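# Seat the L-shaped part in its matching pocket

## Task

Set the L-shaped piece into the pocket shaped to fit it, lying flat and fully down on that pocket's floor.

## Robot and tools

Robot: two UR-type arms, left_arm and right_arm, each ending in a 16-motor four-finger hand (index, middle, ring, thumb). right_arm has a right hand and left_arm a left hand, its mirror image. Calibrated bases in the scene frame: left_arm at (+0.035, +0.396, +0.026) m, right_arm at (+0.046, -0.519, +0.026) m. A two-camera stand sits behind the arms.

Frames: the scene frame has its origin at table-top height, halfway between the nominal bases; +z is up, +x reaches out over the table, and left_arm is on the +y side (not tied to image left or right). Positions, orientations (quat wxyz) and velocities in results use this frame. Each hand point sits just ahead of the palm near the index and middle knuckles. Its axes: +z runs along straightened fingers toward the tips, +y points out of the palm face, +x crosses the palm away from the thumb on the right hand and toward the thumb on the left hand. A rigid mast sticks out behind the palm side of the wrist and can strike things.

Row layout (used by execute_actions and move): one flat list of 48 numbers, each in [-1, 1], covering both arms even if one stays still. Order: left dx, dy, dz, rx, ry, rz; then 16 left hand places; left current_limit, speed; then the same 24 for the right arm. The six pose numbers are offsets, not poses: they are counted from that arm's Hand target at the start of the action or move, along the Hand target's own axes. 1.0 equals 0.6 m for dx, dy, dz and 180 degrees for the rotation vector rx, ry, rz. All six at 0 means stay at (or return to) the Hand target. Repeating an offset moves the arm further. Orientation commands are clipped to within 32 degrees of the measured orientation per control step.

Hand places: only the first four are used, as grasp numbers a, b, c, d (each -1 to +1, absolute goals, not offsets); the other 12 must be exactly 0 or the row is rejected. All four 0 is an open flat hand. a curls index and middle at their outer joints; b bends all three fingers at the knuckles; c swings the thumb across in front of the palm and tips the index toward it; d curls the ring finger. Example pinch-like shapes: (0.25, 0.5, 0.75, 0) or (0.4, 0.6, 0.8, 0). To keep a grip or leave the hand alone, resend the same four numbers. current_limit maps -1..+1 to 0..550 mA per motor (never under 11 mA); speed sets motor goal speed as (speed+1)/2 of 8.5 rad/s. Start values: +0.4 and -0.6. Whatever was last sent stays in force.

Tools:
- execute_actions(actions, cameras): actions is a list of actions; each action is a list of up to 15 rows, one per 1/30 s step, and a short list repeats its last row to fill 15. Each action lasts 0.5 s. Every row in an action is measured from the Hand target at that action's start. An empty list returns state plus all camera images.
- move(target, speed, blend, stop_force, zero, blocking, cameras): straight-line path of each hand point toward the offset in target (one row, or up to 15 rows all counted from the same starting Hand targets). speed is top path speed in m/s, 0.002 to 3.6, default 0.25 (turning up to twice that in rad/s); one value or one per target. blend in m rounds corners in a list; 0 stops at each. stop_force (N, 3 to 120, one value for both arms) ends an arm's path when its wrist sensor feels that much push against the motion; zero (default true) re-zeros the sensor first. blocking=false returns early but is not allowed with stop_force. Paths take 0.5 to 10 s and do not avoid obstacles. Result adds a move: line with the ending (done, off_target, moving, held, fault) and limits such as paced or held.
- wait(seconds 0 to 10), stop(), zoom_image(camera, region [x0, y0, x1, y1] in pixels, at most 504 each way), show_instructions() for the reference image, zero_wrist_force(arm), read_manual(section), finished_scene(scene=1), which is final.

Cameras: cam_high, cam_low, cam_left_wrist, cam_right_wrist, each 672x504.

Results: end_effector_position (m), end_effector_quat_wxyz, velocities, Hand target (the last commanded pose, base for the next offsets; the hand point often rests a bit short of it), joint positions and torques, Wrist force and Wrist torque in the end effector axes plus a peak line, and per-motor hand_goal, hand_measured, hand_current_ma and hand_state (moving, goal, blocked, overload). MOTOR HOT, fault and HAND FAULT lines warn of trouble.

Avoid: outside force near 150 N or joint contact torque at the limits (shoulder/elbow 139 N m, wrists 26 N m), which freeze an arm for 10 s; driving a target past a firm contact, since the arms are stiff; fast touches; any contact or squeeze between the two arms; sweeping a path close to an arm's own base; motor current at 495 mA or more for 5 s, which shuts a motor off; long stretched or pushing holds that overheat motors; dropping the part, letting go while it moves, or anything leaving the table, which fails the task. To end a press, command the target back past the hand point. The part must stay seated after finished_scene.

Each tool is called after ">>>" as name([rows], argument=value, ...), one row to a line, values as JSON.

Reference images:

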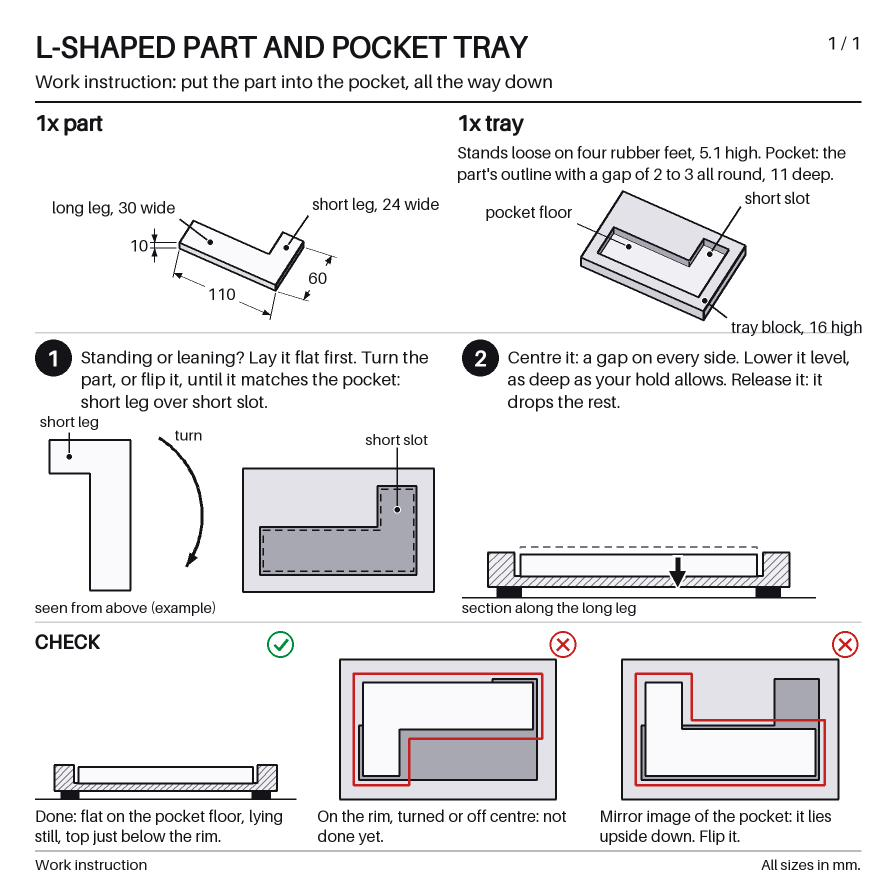

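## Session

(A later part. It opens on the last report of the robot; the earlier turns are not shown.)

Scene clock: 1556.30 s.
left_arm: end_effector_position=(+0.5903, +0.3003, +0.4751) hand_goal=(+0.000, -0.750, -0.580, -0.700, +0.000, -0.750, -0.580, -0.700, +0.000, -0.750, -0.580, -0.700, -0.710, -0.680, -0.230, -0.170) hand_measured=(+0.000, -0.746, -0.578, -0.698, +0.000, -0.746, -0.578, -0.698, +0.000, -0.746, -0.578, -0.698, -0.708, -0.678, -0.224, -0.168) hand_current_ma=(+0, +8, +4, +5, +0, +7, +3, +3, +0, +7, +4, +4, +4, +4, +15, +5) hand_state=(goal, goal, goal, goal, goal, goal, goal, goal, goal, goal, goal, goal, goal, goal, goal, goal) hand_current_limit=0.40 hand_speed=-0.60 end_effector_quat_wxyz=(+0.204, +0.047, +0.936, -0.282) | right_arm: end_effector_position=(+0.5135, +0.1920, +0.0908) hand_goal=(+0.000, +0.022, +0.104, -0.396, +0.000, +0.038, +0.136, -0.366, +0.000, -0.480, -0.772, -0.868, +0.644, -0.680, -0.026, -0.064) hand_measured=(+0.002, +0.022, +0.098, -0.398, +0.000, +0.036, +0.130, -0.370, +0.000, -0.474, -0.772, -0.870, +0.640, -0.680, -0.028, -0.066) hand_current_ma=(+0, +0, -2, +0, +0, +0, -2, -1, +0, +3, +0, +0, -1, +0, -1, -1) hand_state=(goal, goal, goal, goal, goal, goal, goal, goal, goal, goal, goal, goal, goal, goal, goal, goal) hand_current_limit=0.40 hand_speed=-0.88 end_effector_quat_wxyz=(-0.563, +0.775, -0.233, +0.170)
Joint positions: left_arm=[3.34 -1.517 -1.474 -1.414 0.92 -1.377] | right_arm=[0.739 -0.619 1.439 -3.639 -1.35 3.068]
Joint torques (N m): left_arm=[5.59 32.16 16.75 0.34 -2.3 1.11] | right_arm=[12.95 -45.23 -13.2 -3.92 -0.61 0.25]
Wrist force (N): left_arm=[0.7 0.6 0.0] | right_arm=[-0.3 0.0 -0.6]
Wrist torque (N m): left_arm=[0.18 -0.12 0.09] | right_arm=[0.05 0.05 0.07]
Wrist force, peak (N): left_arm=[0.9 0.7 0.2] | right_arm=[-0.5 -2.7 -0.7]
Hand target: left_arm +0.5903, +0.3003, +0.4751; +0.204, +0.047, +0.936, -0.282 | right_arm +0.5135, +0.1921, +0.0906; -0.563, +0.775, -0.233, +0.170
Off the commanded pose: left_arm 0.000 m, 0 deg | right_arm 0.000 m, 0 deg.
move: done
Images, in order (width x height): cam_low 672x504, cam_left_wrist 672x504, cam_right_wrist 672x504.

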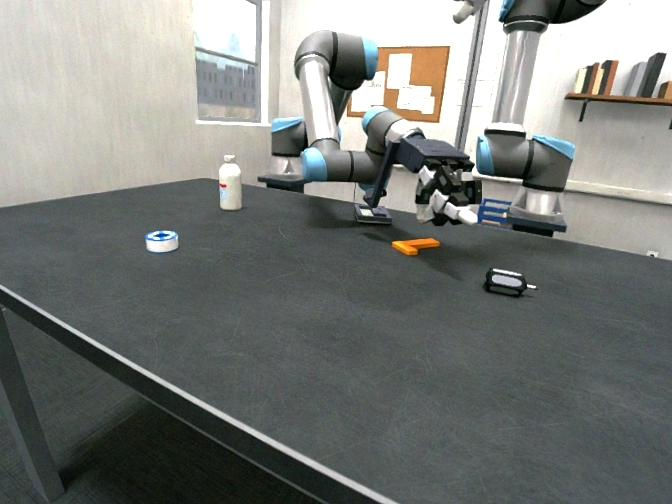

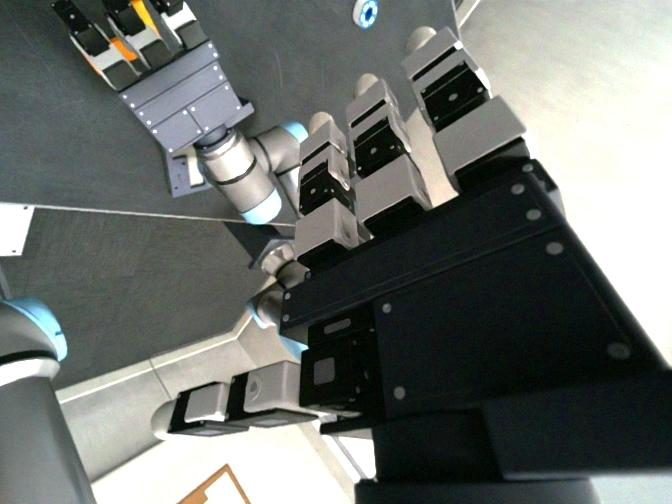

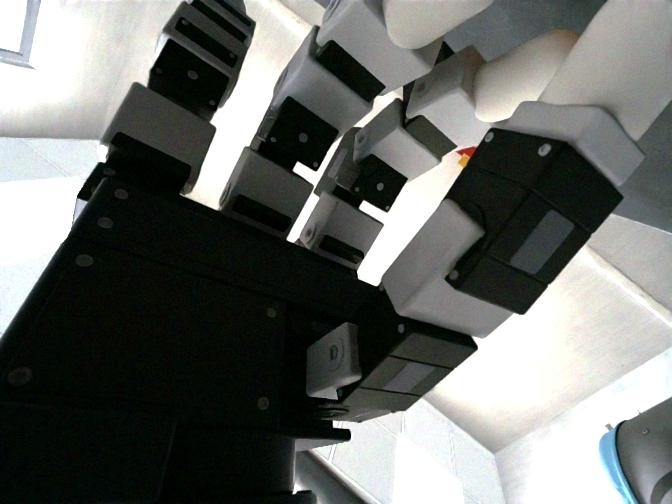

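>>> move(target=[0,0,0,0,0,0, 0,0,0,0,0,0,0,0,0,0,0,0,0,0,0,0, 0.4,-0.6, 0,-0.0123,-0.2318,0,0,0, 0.45,0.15,0.82,-0.2,0,0,0,0,0,0,0,0,0,0,0,0, 0.4,-0.5], speed=0.25, cameras=["cam_left_wrist"])

>>> zoom_image(camera="cam_left_wrist", region=[60, 0, 170, 100])

Scene clock: 1593.33 s.
left_arm: end_effector_position=(+0.5903, +0.3003, +0.4751) hand_goal=(+0.000, -0.750, -0.580, -0.700, +0.000, -0.750, -0.580, -0.700, +0.000, -0.750, -0.580, -0.700, -0.710, -0.680, -0.230, -0.170) hand_measured=(+0.000, -0.746, -0.578, -0.698, +0.000, -0.746, -0.578, -0.698, +0.000, -0.746, -0.578, -0.698, -0.708, -0.678, -0.224, -0.168) hand_current_ma=(+0, +8, +4, +5, +0, +7, +3, +3, +0, +7, +4, +4, +4, +4, +15, +5) hand_state=(goal, goal, goal, goal, goal, goal, goal, goal, goal, goal, goal, goal, goal, goal, goal, goal) hand_current_limit=0.40 hand_speed=-0.60 end_effector_quat_wxyz=(+0.204, +0.047, +0.936, -0.282) | right_arm: end_effector_position=(+0.4418, +0.0838, +0.1406) hand_goal=(+0.000, -0.286, +0.210, -0.302, +0.000, -0.336, +0.170, -0.294, +0.000, -0.866, -0.900, -0.906, +0.638, -0.680, -0.026, -0.010) hand_measured=(+0.002, -0.274, +0.206, -0.306, +0.000, -0.322, +0.168, -0.298, +0.000, -0.844, -0.894, -0.902, +0.640, -0.680, -0.028, -0.012) hand_current_ma=(+0, +6, -1, -1, +0, +8, +0, -1, +0, +18, +2, +1, +0, +0, +0, -1) hand_state=(goal, goal, goal, goal, goal, goal, goal, goal, goal, blocked, goal, goal, goal, goal, goal, goal) hand_current_limit=0.40 hand_speed=-0.50 end_effector_quat_wxyz=(-0.563, +0.775, -0.233, +0.170)
Joint positions: left_arm=[3.34 -1.517 -1.474 -1.414 0.92 -1.377] | right_arm=[0.681 -0.909 1.888 -3.794 -1.295 3.049]
Joint torques (N m): left_arm=[5.37 31.68 16.87 0.47 -2.32 1.05] | right_arm=[13.61 -48.39 -8.83 -2.2 -1.5 2.44]
Wrist force (N): left_arm=[0.8 0.7 0.0] | right_arm=[-0.1 0.0 -0.2]
Wrist torque (N m): left_arm=[0.19 -0.13 0.10] | right_arm=[-0.04 0.04 0.23]
Wrist force, peak (N): left_arm=[0.9 0.8 0.0] | right_arm=[0.0 -0.1 -2.5]
Hand target: left_arm +0.5903, +0.3003, +0.4751; +0.204, +0.047, +0.936, -0.282 | right_arm +0.4416, +0.0838, +0.1406; -0.563, +0.775, -0.233, +0.170
Off the commanded pose: left_arm 0.000 m, 0 deg | right_arm 0.000 m, 0 deg.
move: done
Images, in order (width x height): cam_left_wrist 672x504.

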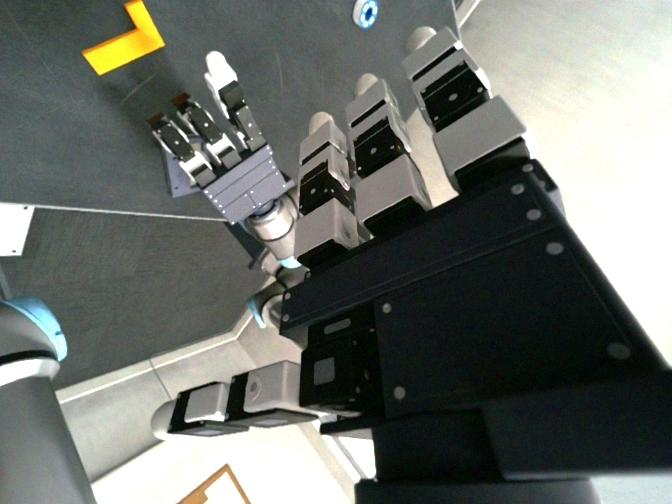

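Scaled by 4.582 from the camera's 672x504 image, which has a finer 960x720 frame.

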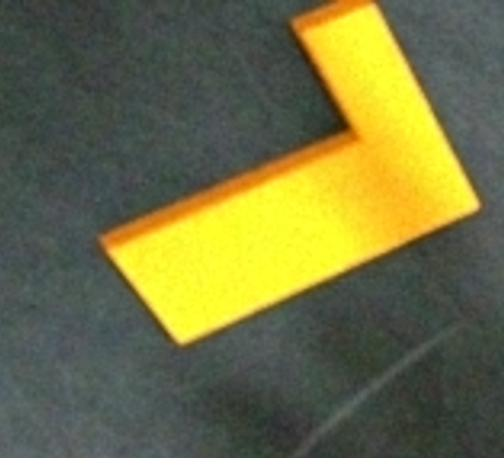

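>>> move(target=[0,0,0,0,0,0, 0,0,0,0,0,0,0,0,0,0,0,0,0,0,0,0, 0.4,-0.6, 0.0075,0.007,0.1973,-0.0111,0.031,0.0107, 0.45,0.15,0.82,-0.2,0,0,0,0,0,0,0,0,0,0,0,0, 0.4,-0.5], speed=0.25)

>>> move(target=[0,0,0,0,0,0, 0,0,0,0,0,0,0,0,0,0,0,0,0,0,0,0, 0.4,-0.6, 0,0.0971,0.0353,0,0,0, 0.45,0.15,0.82,-0.2,0,0,0,0,0,0,0,0,0,0,0,0, 0.4,-0.5], speed=0.06, stop_force=3, cameras=["cam_low","cam_left_wrist","cam_right_wrist"])

>>> zoom_image(camera="cam_low", region=[360, 150, 480, 260])

>>> zoom_image(camera="cam_right_wrist", region=[400, 0, 672, 200])

Scene clock: 1613.30 s.
left_arm: end_effector_position=(+0.5903, +0.3003, +0.4751) hand_goal=(+0.000, -0.750, -0.580, -0.700, +0.000, -0.750, -0.580, -0.700, +0.000, -0.750, -0.580, -0.700, -0.710, -0.680, -0.230, -0.170) hand_measured=(+0.000, -0.746, -0.578, -0.698, +0.000, -0.746, -0.578, -0.698, +0.000, -0.746, -0.578, -0.698, -0.708, -0.678, -0.224, -0.168) hand_current_ma=(+0, +8, +4, +5, +0, +7, +3, +3, +0, +7, +4, +4, +4, +4, +15, +5) hand_state=(goal, goal, goal, goal, goal, goal, goal, goal, goal, goal, goal, goal, goal, goal, goal, goal) hand_current_limit=0.40 hand_speed=-0.60 end_effector_quat_wxyz=(+0.204, +0.047, +0.936, -0.282) | right_arm: end_effector_position=(+0.5068, +0.1740, +0.1000) hand_goal=(+0.000, -0.286, +0.210, -0.302, +0.000, -0.336, +0.170, -0.294, +0.000, -0.866, -0.900, -0.906, +0.638, -0.680, -0.026, -0.010) hand_measured=(+0.002, -0.276, +0.206, -0.306, +0.000, -0.324, +0.168, -0.298, +0.000, -0.844, -0.894, -0.902, +0.640, -0.680, -0.028, -0.012) hand_current_ma=(+0, +5, -1, -1, +0, +7, +0, -1, +0, +18, +2, +1, +0, +0, +0, -1) hand_state=(goal, goal, goal, goal, goal, goal, goal, goal, goal, blocked, goal, goal, goal, goal, goal, goal) hand_current_limit=0.40 hand_speed=-0.50 end_effector_quat_wxyz=(-0.540, +0.771, -0.276, +0.194)
Joint positions: left_arm=[3.34 -1.517 -1.474 -1.414 0.92 -1.377] | right_arm=[0.757 -0.677 1.508 -3.621 -1.466 3.103]
Joint torques (N m): left_arm=[5.91 31.14 17 0.3 -2.14 0.92] | right_arm=[-8.63 -55.85 -26.38 -2.29 -0.1 -3.01]
Wrist force (N): left_arm=[0.7 0.5 0.0] | right_arm=[-0.8 -0.1 -0.2]
Wrist torque (N m): left_arm=[0.16 -0.12 0.09] | right_arm=[-0.04 0.10 0.15]
Wrist force, peak (N): left_arm=[0.9 0.8 0.0] | right_arm=[-0.1 -0.3 -2.2]
Hand target: left_arm +0.5903, +0.3003, +0.4751; +0.204, +0.047, +0.936, -0.282 | right_arm +0.5069, +0.1740, +0.1001; -0.540, +0.771, -0.276, +0.194
Off the commanded pose: left_arm 0.000 m, 0 deg | right_arm 0.000 m, 0 deg.
move: done

Scene clock: 1615.33 s.
left_arm: end_effector_position=(+0.5903, +0.3003, +0.4751) hand_goal=(+0.000, -0.750, -0.580, -0.700, +0.000, -0.750, -0.580, -0.700, +0.000, -0.750, -0.580, -0.700, -0.710, -0.680, -0.230, -0.170) hand_measured=(+0.000, -0.746, -0.578, -0.698, +0.000, -0.746, -0.578, -0.698, +0.000, -0.746, -0.578, -0.698, -0.708, -0.678, -0.224, -0.168) hand_current_ma=(+0, +8, +4, +5, +0, +7, +3, +3, +0, +7, +4, +4, +4, +4, +15, +5) hand_state=(goal, goal, goal, goal, goal, goal, goal, goal, goal, goal, goal, goal, goal, goal, goal, goal) hand_current_limit=0.40 hand_speed=-0.60 end_effector_quat_wxyz=(+0.204, +0.047, +0.936, -0.282) | right_arm: end_effector_position=(+0.5069, +0.1739, +0.0381) hand_goal=(+0.000, -0.286, +0.210, -0.302, +0.000, -0.336, +0.170, -0.294, +0.000, -0.866, -0.900, -0.906, +0.638, -0.680, -0.026, -0.010) hand_measured=(+0.002, -0.276, +0.206, -0.306, +0.000, -0.330, +0.172, -0.292, +0.000, -0.844, -0.894, -0.902, +0.640, -0.680, -0.028, -0.012) hand_current_ma=(+0, +5, -1, -1, +0, +2, +0, +0, +0, +17, +2, +1, +0, +0, +0, -1) hand_state=(goal, goal, goal, goal, goal, goal, goal, goal, goal, blocked, goal, goal, goal, goal, goal, goal) hand_current_limit=0.40 hand_speed=-0.50 end_effector_quat_wxyz=(-0.540, +0.771, -0.276, +0.194)
Joint positions: left_arm=[3.34 -1.517 -1.474 -1.414 0.92 -1.377] | right_arm=[0.757 -0.564 1.487 -3.713 -1.466 3.103]
Joint torques (N m): left_arm=[5.81 31.58 17.2 0.45 -2.23 1.02] | right_arm=[-6.17 -68.27 -5.27 -2.41 1.2 -1.78]
Wrist force (N): left_arm=[0.8 0.7 0.1] | right_arm=[-0.5 -0.1 -0.4]
Wrist torque (N m): left_arm=[0.18 -0.13 0.10] | right_arm=[-0.02 0.07 0.18]
Wrist force, peak (N): left_arm=[0.9 0.8 0.1] | right_arm=[-0.4 -3.2 -1.0]
Hand target: left_arm +0.5903, +0.3003, +0.4751; +0.204, +0.047, +0.936, -0.282 | right_arm +0.5069, +0.1740, +0.0381; -0.540, +0.771, -0.276, +0.194
Off the commanded pose: left_arm 0.000 m, 0 deg | right_arm 0.000 m, 0 deg.
move: done
Images, in order (width x height): cam_low 672x504, cam_left_wrist 672x504, cam_right_wrist 672x504.

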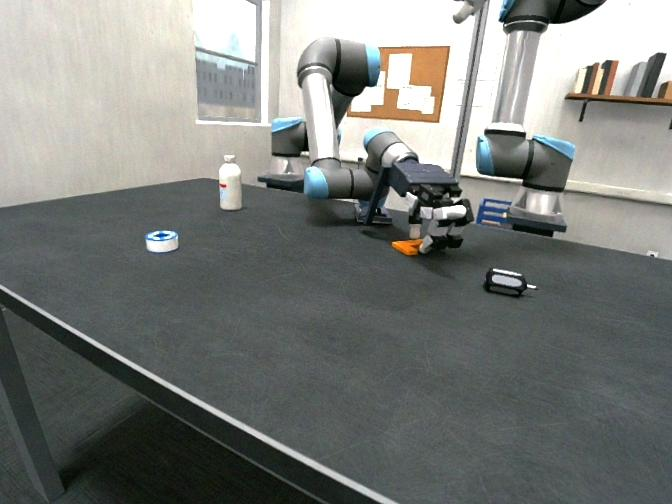

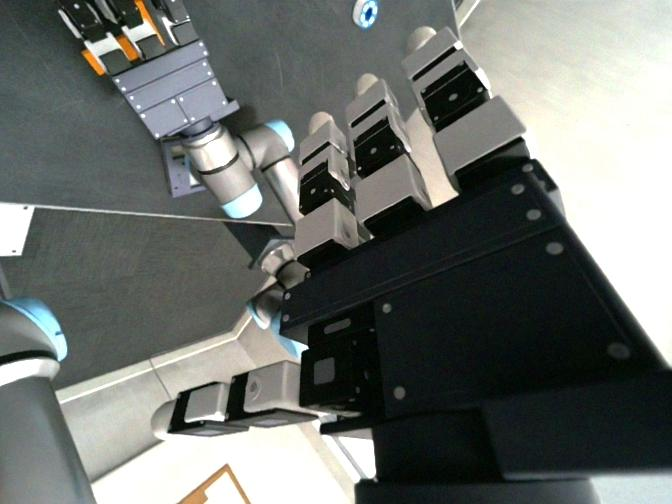

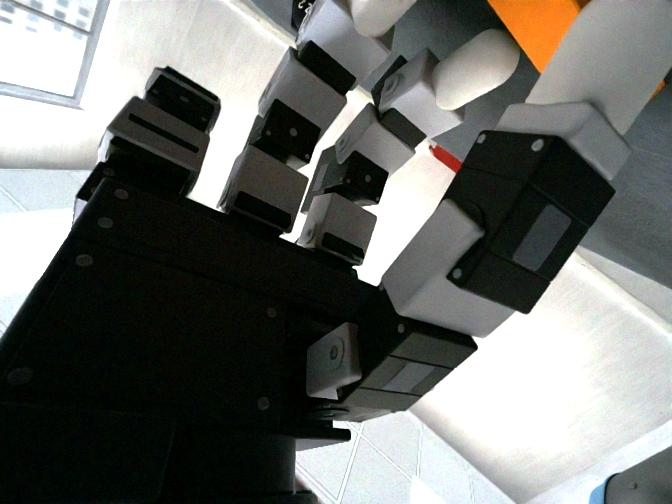

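Scaled by 4.200 from the camera's 672x504 image, which has a finer 960x720 frame.

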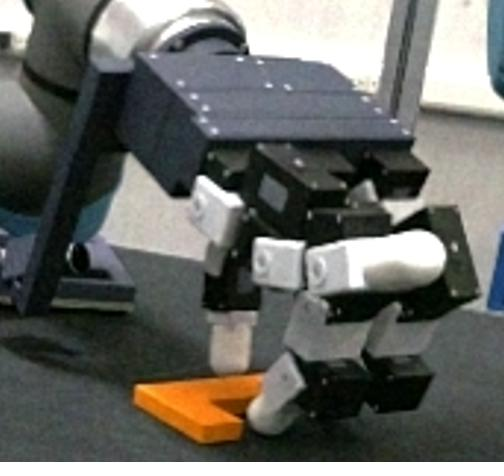

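Scaled by 1.853 from the camera's 672x504 image, which has a finer 960x720 frame.

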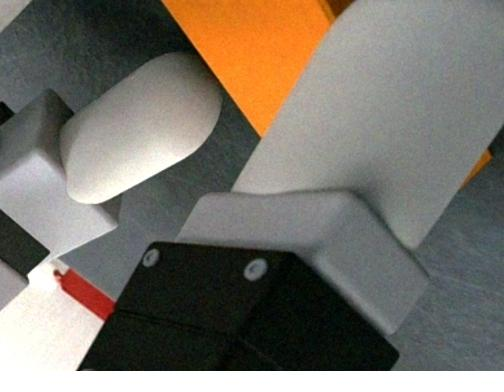

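>>> move([
  [0,0,0,0,0,0, 0,0,0,0,0,0,0,0,0,0,0,0,0,0,0,0, 0.4,-0.6, 0,0,0,0,0,0, 0.45,0.24,0.82,-0.2,0,0,0,0,0,0,0,0,0,0,0,0, 0.4,-0.85],
  [0,0,0,0,0,0, 0,0,0,0,0,0,0,0,0,0,0,0,0,0,0,0, 0.4,-0.6, 0,0.0042,0.0015,0,0,0, 0.45,0.33,0.82,-0.15,0,0,0,0,0,0,0,0,0,0,0,0, 0.4,-0.88],
], speed=0.05, cameras=["cam_low","cam_left_wrist","cam_right_wrist"])

>>> zoom_image(camera="cam_low", region=[360, 150, 480, 260])

>>> zoom_image(camera="cam_right_wrist", region=[400, 0, 672, 200])

Scene clock: 1626.60 s.
left_arm: end_effector_position=(+0.5903, +0.3003, +0.4751) hand_goal=(+0.000, -0.750, -0.580, -0.700, +0.000, -0.750, -0.580, -0.700, +0.000, -0.750, -0.580, -0.700, -0.710, -0.680, -0.230, -0.170) hand_measured=(+0.000, -0.746, -0.578, -0.698, +0.000, -0.746, -0.578, -0.698, +0.000, -0.746, -0.578, -0.698, -0.708, -0.678, -0.224, -0.168) hand_current_ma=(+0, +8, +4, +5, +0, +7, +3, +3, +0, +7, +4, +4, +4, +4, +15, +5) hand_state=(goal, goal, goal, goal, goal, goal, goal, goal, goal, goal, goal, goal, goal, goal, goal, goal) hand_current_limit=0.40 hand_speed=-0.60 end_effector_quat_wxyz=(+0.204, +0.047, +0.936, -0.282) | right_arm: end_effector_position=(+0.5069, +0.1739, +0.0354) hand_goal=(+0.000, -0.048, +0.162, -0.338, +0.000, -0.030, +0.206, -0.294, +0.000, -0.572, -0.820, -0.886, +0.638, -0.680, -0.026, -0.046) hand_measured=(+0.002, -0.150, +0.176, -0.322, +0.000, -0.080, +0.196, -0.296, +0.000, -0.566, -0.820, -0.888, +0.626, -0.682, -0.042, -0.054) hand_current_ma=(+0, -243, +7, +11, +0, -74, -5, +0, +0, +3, +0, +0, -6, +0, -15, -5) hand_state=(goal, blocked, goal, goal, goal, blocked, goal, goal, goal, goal, goal, goal, goal, goal, goal, goal) hand_current_limit=0.40 hand_speed=-0.88 end_effector_quat_wxyz=(-0.540, +0.771, -0.276, +0.194)
Joint positions: left_arm=[3.34 -1.517 -1.474 -1.414 0.92 -1.377] | right_arm=[0.757 -0.559 1.486 -3.717 -1.466 3.103]
Joint torques (N m): left_arm=[5.01 31.18 16.99 0.37 -2.12 0.86] | right_arm=[9.74 -58.13 -20.74 0.5 1.33 2.08]
Wrist force (N): left_arm=[0.7 0.5 0.0] | right_arm=[-0.5 -10.5 0.7]
Wrist torque (N m): left_arm=[0.17 -0.12 0.10] | right_arm=[-0.25 0.07 0.32]
Wrist force, peak (N): left_arm=[1.0 0.6 0.0] | right_arm=[-0.8 -10.8 0.8]
Hand target: left_arm +0.5903, +0.3003, +0.4751; +0.204, +0.047, +0.936, -0.282 | right_arm +0.5069, +0.1739, +0.0354; -0.540, +0.771, -0.276, +0.194
Off the commanded pose: left_arm 0.000 m, 0 deg | right_arm 0.000 m, 0 deg.
move: done
Images, in order (width x height): cam_low 672x504, cam_left_wrist 672x504, cam_right_wrist 672x504.

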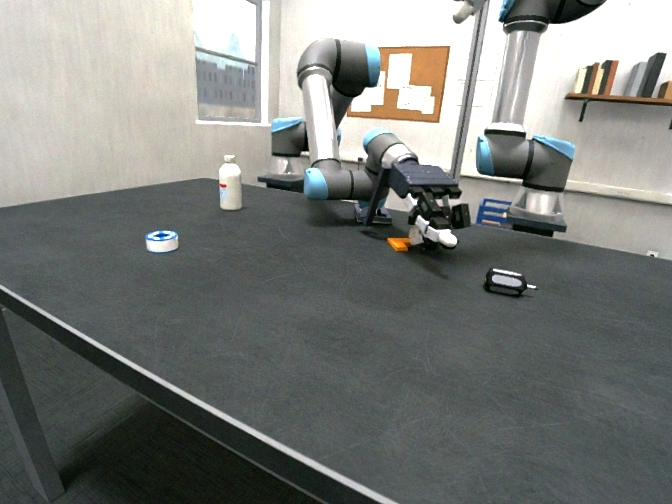

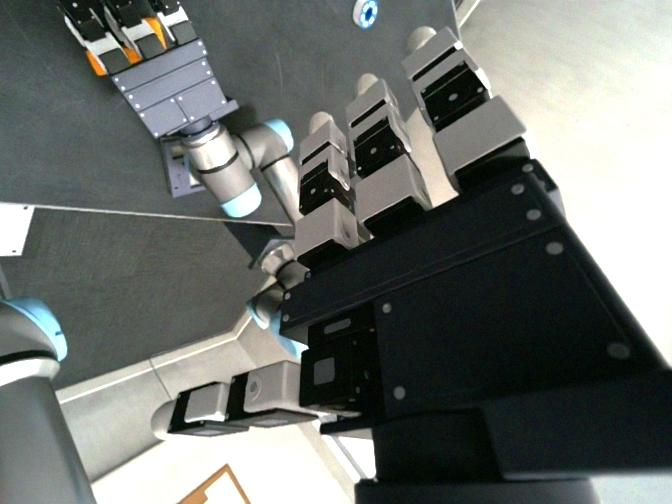

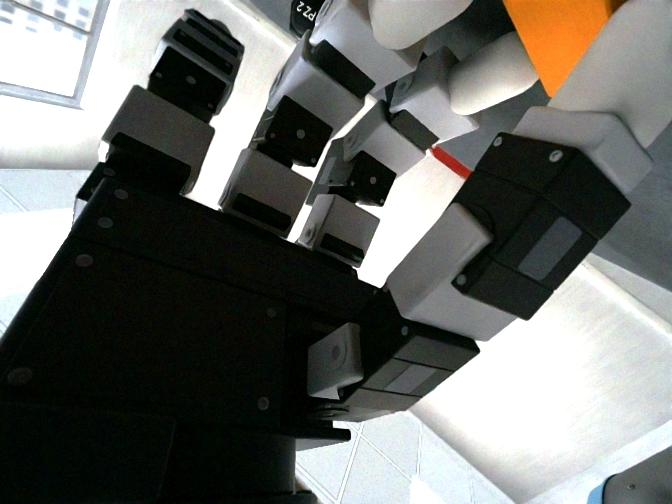

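Scaled by 4.200 from the camera's 672x504 image, which has a finer 960x720 frame.

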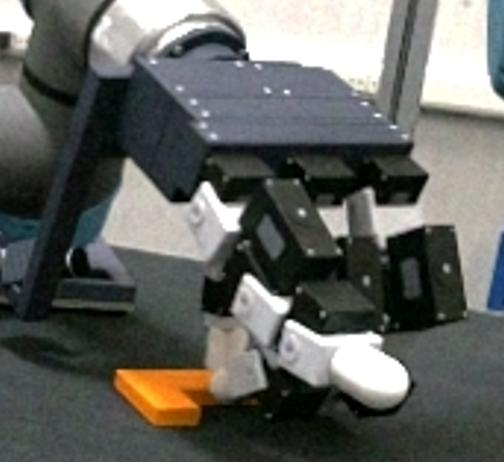

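Scaled by 1.853 from the camera's 672x504 image, which has a finer 960x720 frame.

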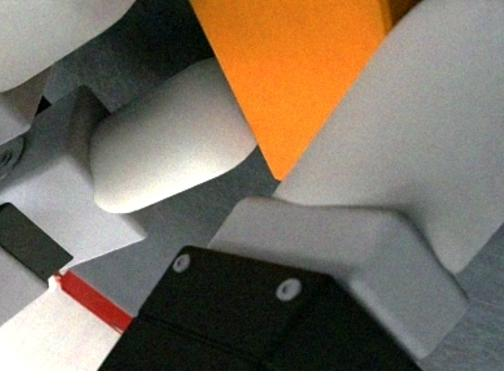

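>>> move(target=[0,0,0,0,0,0, 0,0,0,0,0,0,0,0,0,0,0,0,0,0,0,0, 0.4,-0.6, 0,-0.0031,-0.0011,0,0,0, 0.45,0.33,0.82,-0.15,0,0,0,0,0,0,0,0,0,0,0,0, 0.4,-0.88], speed=0.03, cameras=["cam_low","cam_left_wrist","cam_right_wrist"])

>>> zoom_image(camera="cam_low", region=[370, 190, 470, 270])

>>> zoom_image(camera="cam_left_wrist", region=[40, 0, 200, 130])

Scene clock: 1646.80 s.
left_arm: end_effector_position=(+0.5903, +0.3003, +0.4751) hand_goal=(+0.000, -0.750, -0.580, -0.700, +0.000, -0.750, -0.580, -0.700, +0.000, -0.750, -0.580, -0.700, -0.710, -0.680, -0.230, -0.170) hand_measured=(+0.000, -0.746, -0.578, -0.698, +0.000, -0.746, -0.578, -0.698, +0.000, -0.746, -0.578, -0.698, -0.708, -0.678, -0.224, -0.168) hand_current_ma=(+0, +8, +4, +5, +0, +7, +3, +3, +0, +7, +4, +4, +4, +4, +15, +5) hand_state=(goal, goal, goal, goal, goal, goal, goal, goal, goal, goal, goal, goal, goal, goal, goal, goal) hand_current_limit=0.40 hand_speed=-0.60 end_effector_quat_wxyz=(+0.204, +0.047, +0.936, -0.282) | right_arm: end_effector_position=(+0.5069, +0.1739, +0.0374) hand_goal=(+0.000, -0.048, +0.162, -0.338, +0.000, -0.030, +0.206, -0.294, +0.000, -0.572, -0.820, -0.886, +0.638, -0.680, -0.026, -0.046) hand_measured=(+0.000, -0.100, +0.146, -0.342, +0.000, -0.056, +0.194, -0.296, +0.000, -0.566, -0.820, -0.888, +0.636, -0.682, -0.054, -0.064) hand_current_ma=(+0, -76, -10, -1, +0, -23, -5, +0, +0, +3, +0, +0, +0, +0, -39, -19) hand_state=(goal, blocked, goal, goal, goal, blocked, goal, goal, goal, goal, goal, goal, goal, goal, blocked, goal) hand_current_limit=0.40 hand_speed=-0.88 end_effector_quat_wxyz=(-0.540, +0.771, -0.276, +0.194)
Joint positions: left_arm=[3.34 -1.517 -1.474 -1.414 0.92 -1.377] | right_arm=[0.757 -0.563 1.487 -3.714 -1.466 3.103]
Joint torques (N m): left_arm=[4.97 30.85 17.36 0.47 -1.98 0.87] | right_arm=[11.82 -65.02 -7.27 -1.93 1.31 2.05]
Wrist force (N): left_arm=[0.9 0.5 0.0] | right_arm=[-0.6 0.0 -0.4]
Wrist torque (N m): left_arm=[0.17 -0.15 0.11] | right_arm=[0.04 0.09 0.17]
Wrist force, peak (N): left_arm=[0.8 0.9 0.0] | right_arm=[-0.9 -10.8 0.5]
Hand target: left_arm +0.5903, +0.3003, +0.4751; +0.204, +0.047, +0.936, -0.282 | right_arm +0.5069, +0.1740, +0.0374; -0.540, +0.771, -0.276, +0.194
Off the commanded pose: left_arm 0.000 m, 0 deg | right_arm 0.000 m, 0 deg.
move: done
Images, in order (width x height): cam_low 672x504, cam_left_wrist 672x504, cam_right_wrist 672x504.

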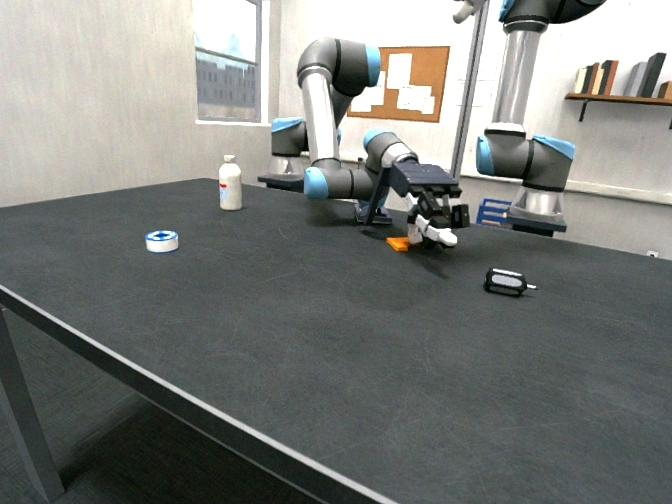

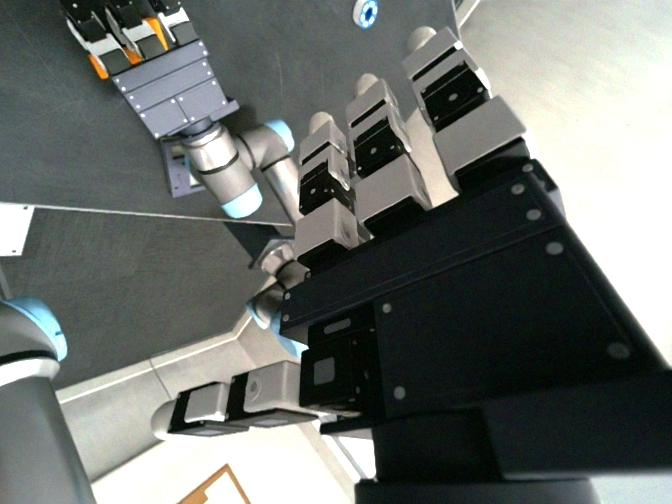

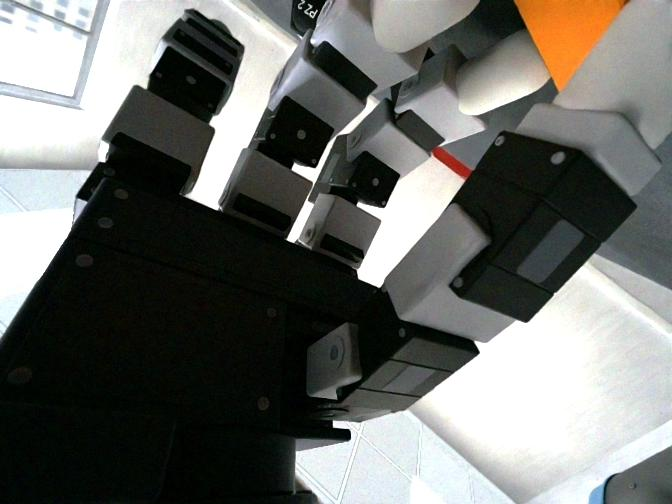

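Scaled by 5.040 from the camera's 672x504 image, which has a finer 960x720 frame.

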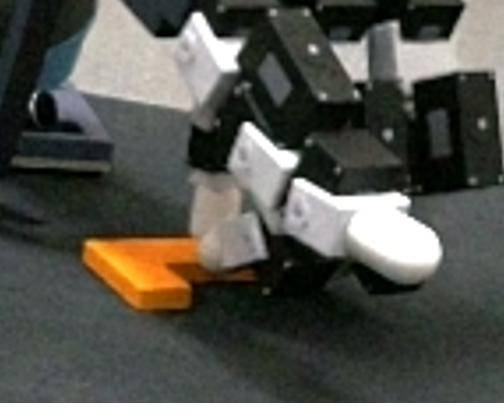

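Scaled by 3.150 from the camera's 672x504 image, which has a finer 960x720 frame.

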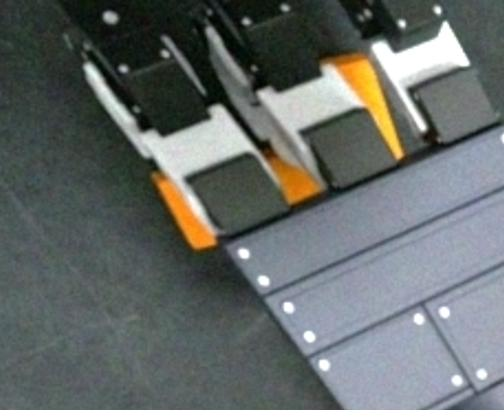

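>>> move([
  [0,0,0,0,0,0, 0,0,0,0,0,0,0,0,0,0,0,0,0,0,0,0, 0.4,-0.6, 0,0,0,0,0,0, 0.45,0.37,0.82,-0.15,0,0,0,0,0,0,0,0,0,0,0,0, 0.4,-0.88],
  [0,0,0,0,0,0, 0,0,0,0,0,0,0,0,0,0,0,0,0,0,0,0, 0.4,-0.6, 0,-0.0235,-0.0086,0,0,0, 0.45,0.37,0.82,-0.15,0,0,0,0,0,0,0,0,0,0,0,0, 0.4,-0.88],
], speed=0.03, cameras=["cam_low","cam_left_wrist","cam_right_wrist"])

>>> zoom_image(camera="cam_low", region=[370, 190, 470, 270])

>>> zoom_image(camera="cam_right_wrist", region=[400, 0, 672, 200])

Scene clock: 1659.20 s.
left_arm: end_effector_position=(+0.5903, +0.3003, +0.4751) hand_goal=(+0.000, -0.750, -0.580, -0.700, +0.000, -0.750, -0.580, -0.700, +0.000, -0.750, -0.580, -0.700, -0.710, -0.680, -0.230, -0.170) hand_measured=(+0.000, -0.746, -0.578, -0.698, +0.000, -0.746, -0.578, -0.698, +0.000, -0.746, -0.578, -0.698, -0.708, -0.678, -0.224, -0.168) hand_current_ma=(+0, +8, +4, +5, +0, +7, +3, +3, +0, +7, +4, +4, +4, +4, +15, +5) hand_state=(goal, goal, goal, goal, goal, goal, goal, goal, goal, goal, goal, goal, goal, goal, goal, goal) hand_current_limit=0.40 hand_speed=-0.60 end_effector_quat_wxyz=(+0.204, +0.047, +0.936, -0.282) | right_arm: end_effector_position=(+0.5069, +0.1739, +0.0526) hand_goal=(+0.000, +0.006, +0.150, -0.346, +0.000, +0.040, +0.214, -0.294, +0.000, -0.512, -0.820, -0.894, +0.638, -0.680, -0.026, -0.054) hand_measured=(-0.002, +0.006, +0.144, -0.350, +0.000, +0.038, +0.208, -0.296, +0.000, -0.506, -0.820, -0.890, +0.640, -0.680, -0.028, -0.056) hand_current_ma=(+0, +0, -2, -1, +0, +0, -2, +0, +0, +3, +0, +1, +0, +0, +0, -1) hand_state=(goal, goal, goal, goal, goal, goal, goal, goal, goal, goal, goal, goal, goal, goal, goal, goal) hand_current_limit=0.40 hand_speed=-0.88 end_effector_quat_wxyz=(-0.540, +0.771, -0.276, +0.194)
Joint positions: left_arm=[3.34 -1.517 -1.474 -1.414 0.92 -1.377] | right_arm=[0.757 -0.591 1.494 -3.693 -1.466 3.103]
Joint torques (N m): left_arm=[4.62 30.92 17.84 0.61 -2.17 0.84] | right_arm=[13.34 -45.75 -12.67 -4.31 -0.54 2.42]
Wrist force (N): left_arm=[0.9 0.6 0.1] | right_arm=[-0.6 -0.1 -0.4]
Wrist torque (N m): left_arm=[0.17 -0.14 0.11] | right_arm=[0.04 0.08 0.17]
Wrist force, peak (N): left_arm=[0.9 0.8 0.1] | right_arm=[-0.6 -0.1 -0.6]
Hand target: left_arm +0.5903, +0.3003, +0.4751; +0.204, +0.047, +0.936, -0.282 | right_arm +0.5069, +0.1739, +0.0524; -0.540, +0.771, -0.276, +0.194
Off the commanded pose: left_arm 0.000 m, 0 deg | right_arm 0.000 m, 0 deg.
move: done
Images, in order (width x height): cam_low 672x504, cam_left_wrist 672x504, cam_right_wrist 672x504.

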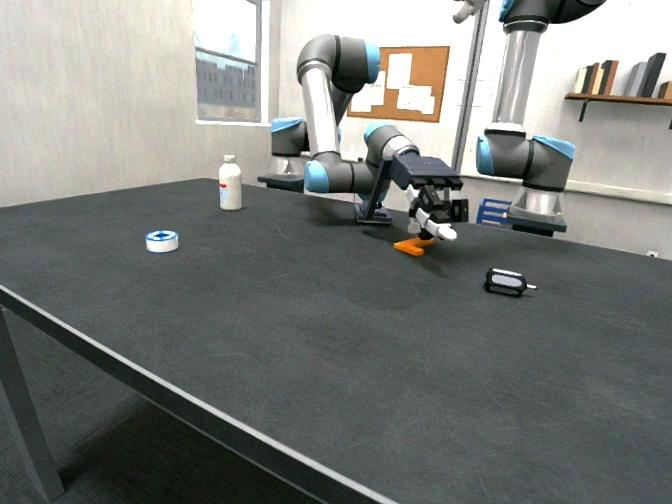

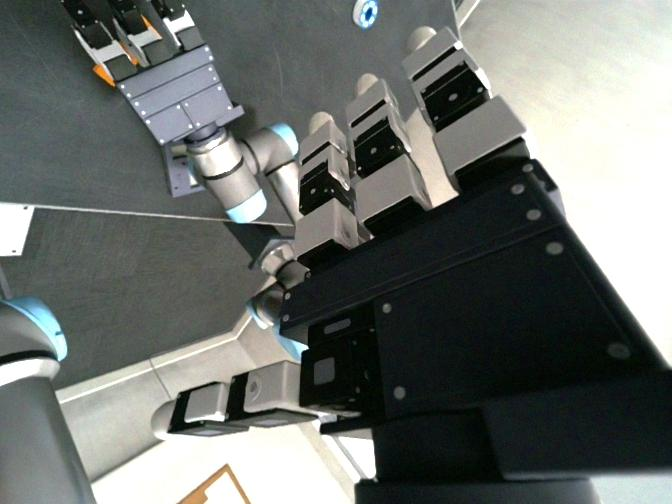

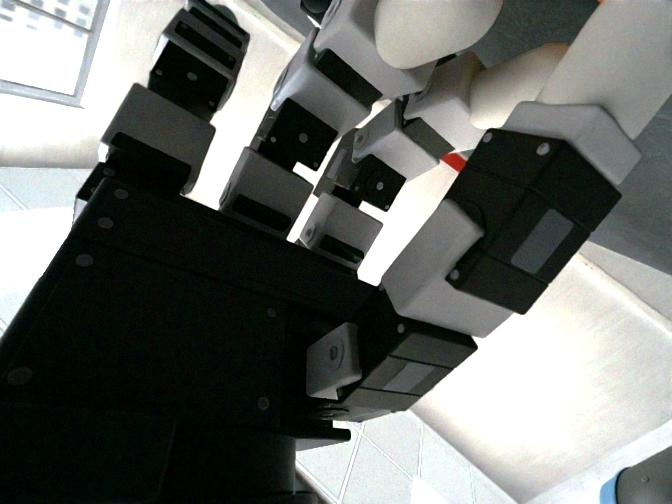

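Scaled by 5.040 from the camera's 672x504 image, which has a finer 960x720 frame.

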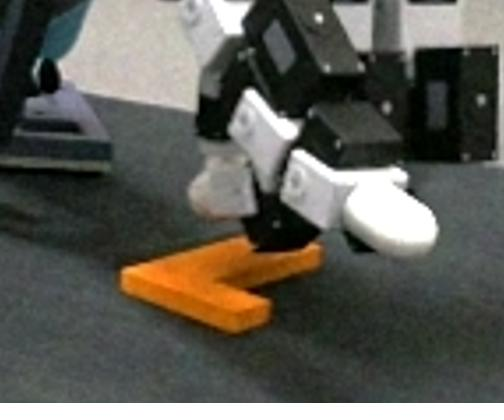

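Scaled by 1.853 from the camera's 672x504 image, which has a finer 960x720 frame.

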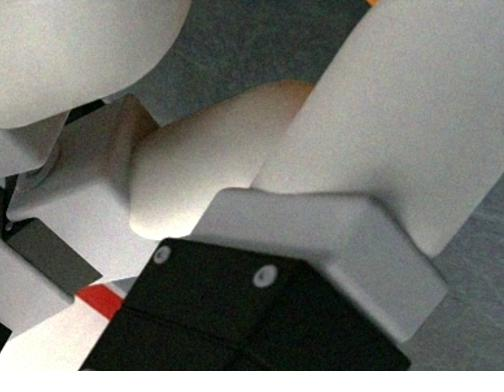

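>>> move([
  [0,0,0,0,0,0, 0,0,0,0,0,0,0,0,0,0,0,0,0,0,0,0, 0.4,-0.6, 0,-0.047,-0.0171,0,0,0, 0.41,0.15,0.84,0,0,0,0,0,0,0,0,0,0,0,0,0, 0.4,-0.5],
  [0,0,0,0,0,0, 0,0,0,0,0,0,0,0,0,0,0,0,0,0,0,0, 0.4,-0.6, 0,-0.0828,-0.2605,0,0,0, 0.41,0.15,0.84,0,0,0,0,0,0,0,0,0,0,0,0,0, 0.4,-0.5],
], speed=0.25, blend=0.02, cameras=["cam_left_wrist"])

>>> zoom_image(camera="cam_left_wrist", region=[60, 0, 180, 100])

Scene clock: 1793.00 s.
left_arm: end_effector_position=(+0.5903, +0.3003, +0.4751) hand_goal=(+0.000, -0.750, -0.580, -0.700, +0.000, -0.750, -0.580, -0.700, +0.000, -0.750, -0.580, -0.700, -0.710, -0.680, -0.230, -0.170) hand_measured=(+0.000, -0.746, -0.578, -0.698, +0.000, -0.746, -0.578, -0.698, +0.000, -0.746, -0.578, -0.698, -0.708, -0.678, -0.224, -0.168) hand_current_ma=(+0, +8, +4, +5, +0, +7, +3, +3, +0, +7, +4, +4, +4, +4, +15, +5) hand_state=(goal, goal, goal, goal, goal, goal, goal, goal, goal, goal, goal, goal, goal, goal, goal, goal) hand_current_limit=0.40 hand_speed=-0.60 end_effector_quat_wxyz=(+0.204, +0.047, +0.936, -0.282) | right_arm: end_effector_position=(+0.4244, +0.0737, +0.1525) hand_goal=(+0.000, -0.294, +0.206, -0.340, +0.000, -0.386, +0.106, -0.358, +0.000, -0.776, -0.580, -0.690, +0.676, -0.680, -0.020, -0.012) hand_measured=(-0.002, -0.286, +0.202, -0.344, +0.000, -0.374, +0.108, -0.356, +0.000, -0.756, -0.580, -0.692, +0.672, -0.680, -0.022, -0.014) hand_current_ma=(+0, +3, -1, -1, +0, +7, +0, +0, +0, +15, +0, +0, -1, +0, +0, -1) hand_state=(goal, goal, goal, goal, goal, goal, goal, goal, goal, goal, goal, goal, goal, goal, goal, goal) hand_current_limit=0.40 hand_speed=-0.50 end_effector_quat_wxyz=(-0.540, +0.771, -0.276, +0.194)
Joint positions: left_arm=[3.34 -1.517 -1.474 -1.414 0.92 -1.377] | right_arm=[0.728 -0.972 1.936 -3.753 -1.439 3.093]
Joint torques (N m): left_arm=[4.82 31.53 17.96 0.62 -2.01 0.69] | right_arm=[13.77 -48.2 -11.92 -1.72 -1.37 -0.17]
Wrist force (N): left_arm=[0.8 0.4 0.1] | right_arm=[-0.4 -0.1 -0.3]
Wrist torque (N m): left_arm=[0.14 -0.13 0.11] | right_arm=[-0.01 0.06 0.24]
Wrist force, peak (N): left_arm=[0.9 0.8 -0.1] | right_arm=[-0.6 2.8 0.5]
Hand target: left_arm +0.5903, +0.3003, +0.4751; +0.204, +0.047, +0.936, -0.282 | right_arm +0.4243, +0.0737, +0.1525; -0.540, +0.771, -0.276, +0.194
Off the commanded pose: left_arm 0.000 m, 0 deg | right_arm 0.000 m, 0 deg.
move: done; blend cut to 0.015 m at target 1
Images, in order (width x height): cam_left_wrist 672x504.

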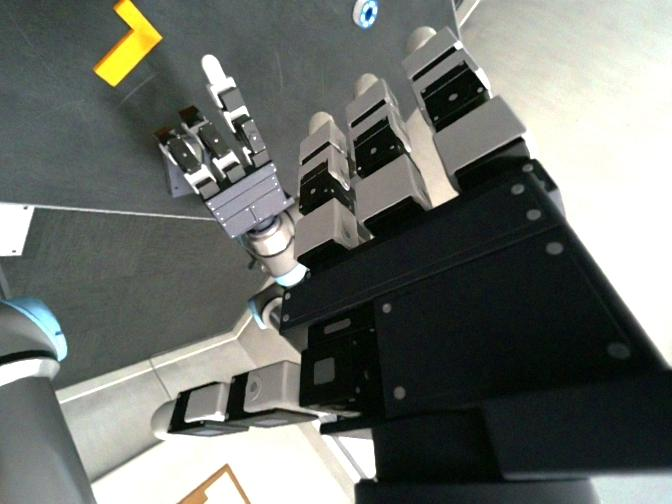

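Scaled by 4.200 from the camera's 672x504 image, which has a finer 960x720 frame.

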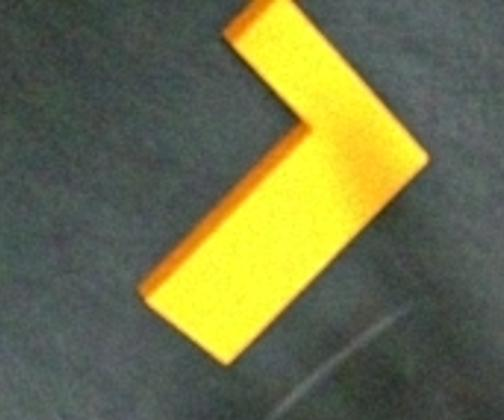

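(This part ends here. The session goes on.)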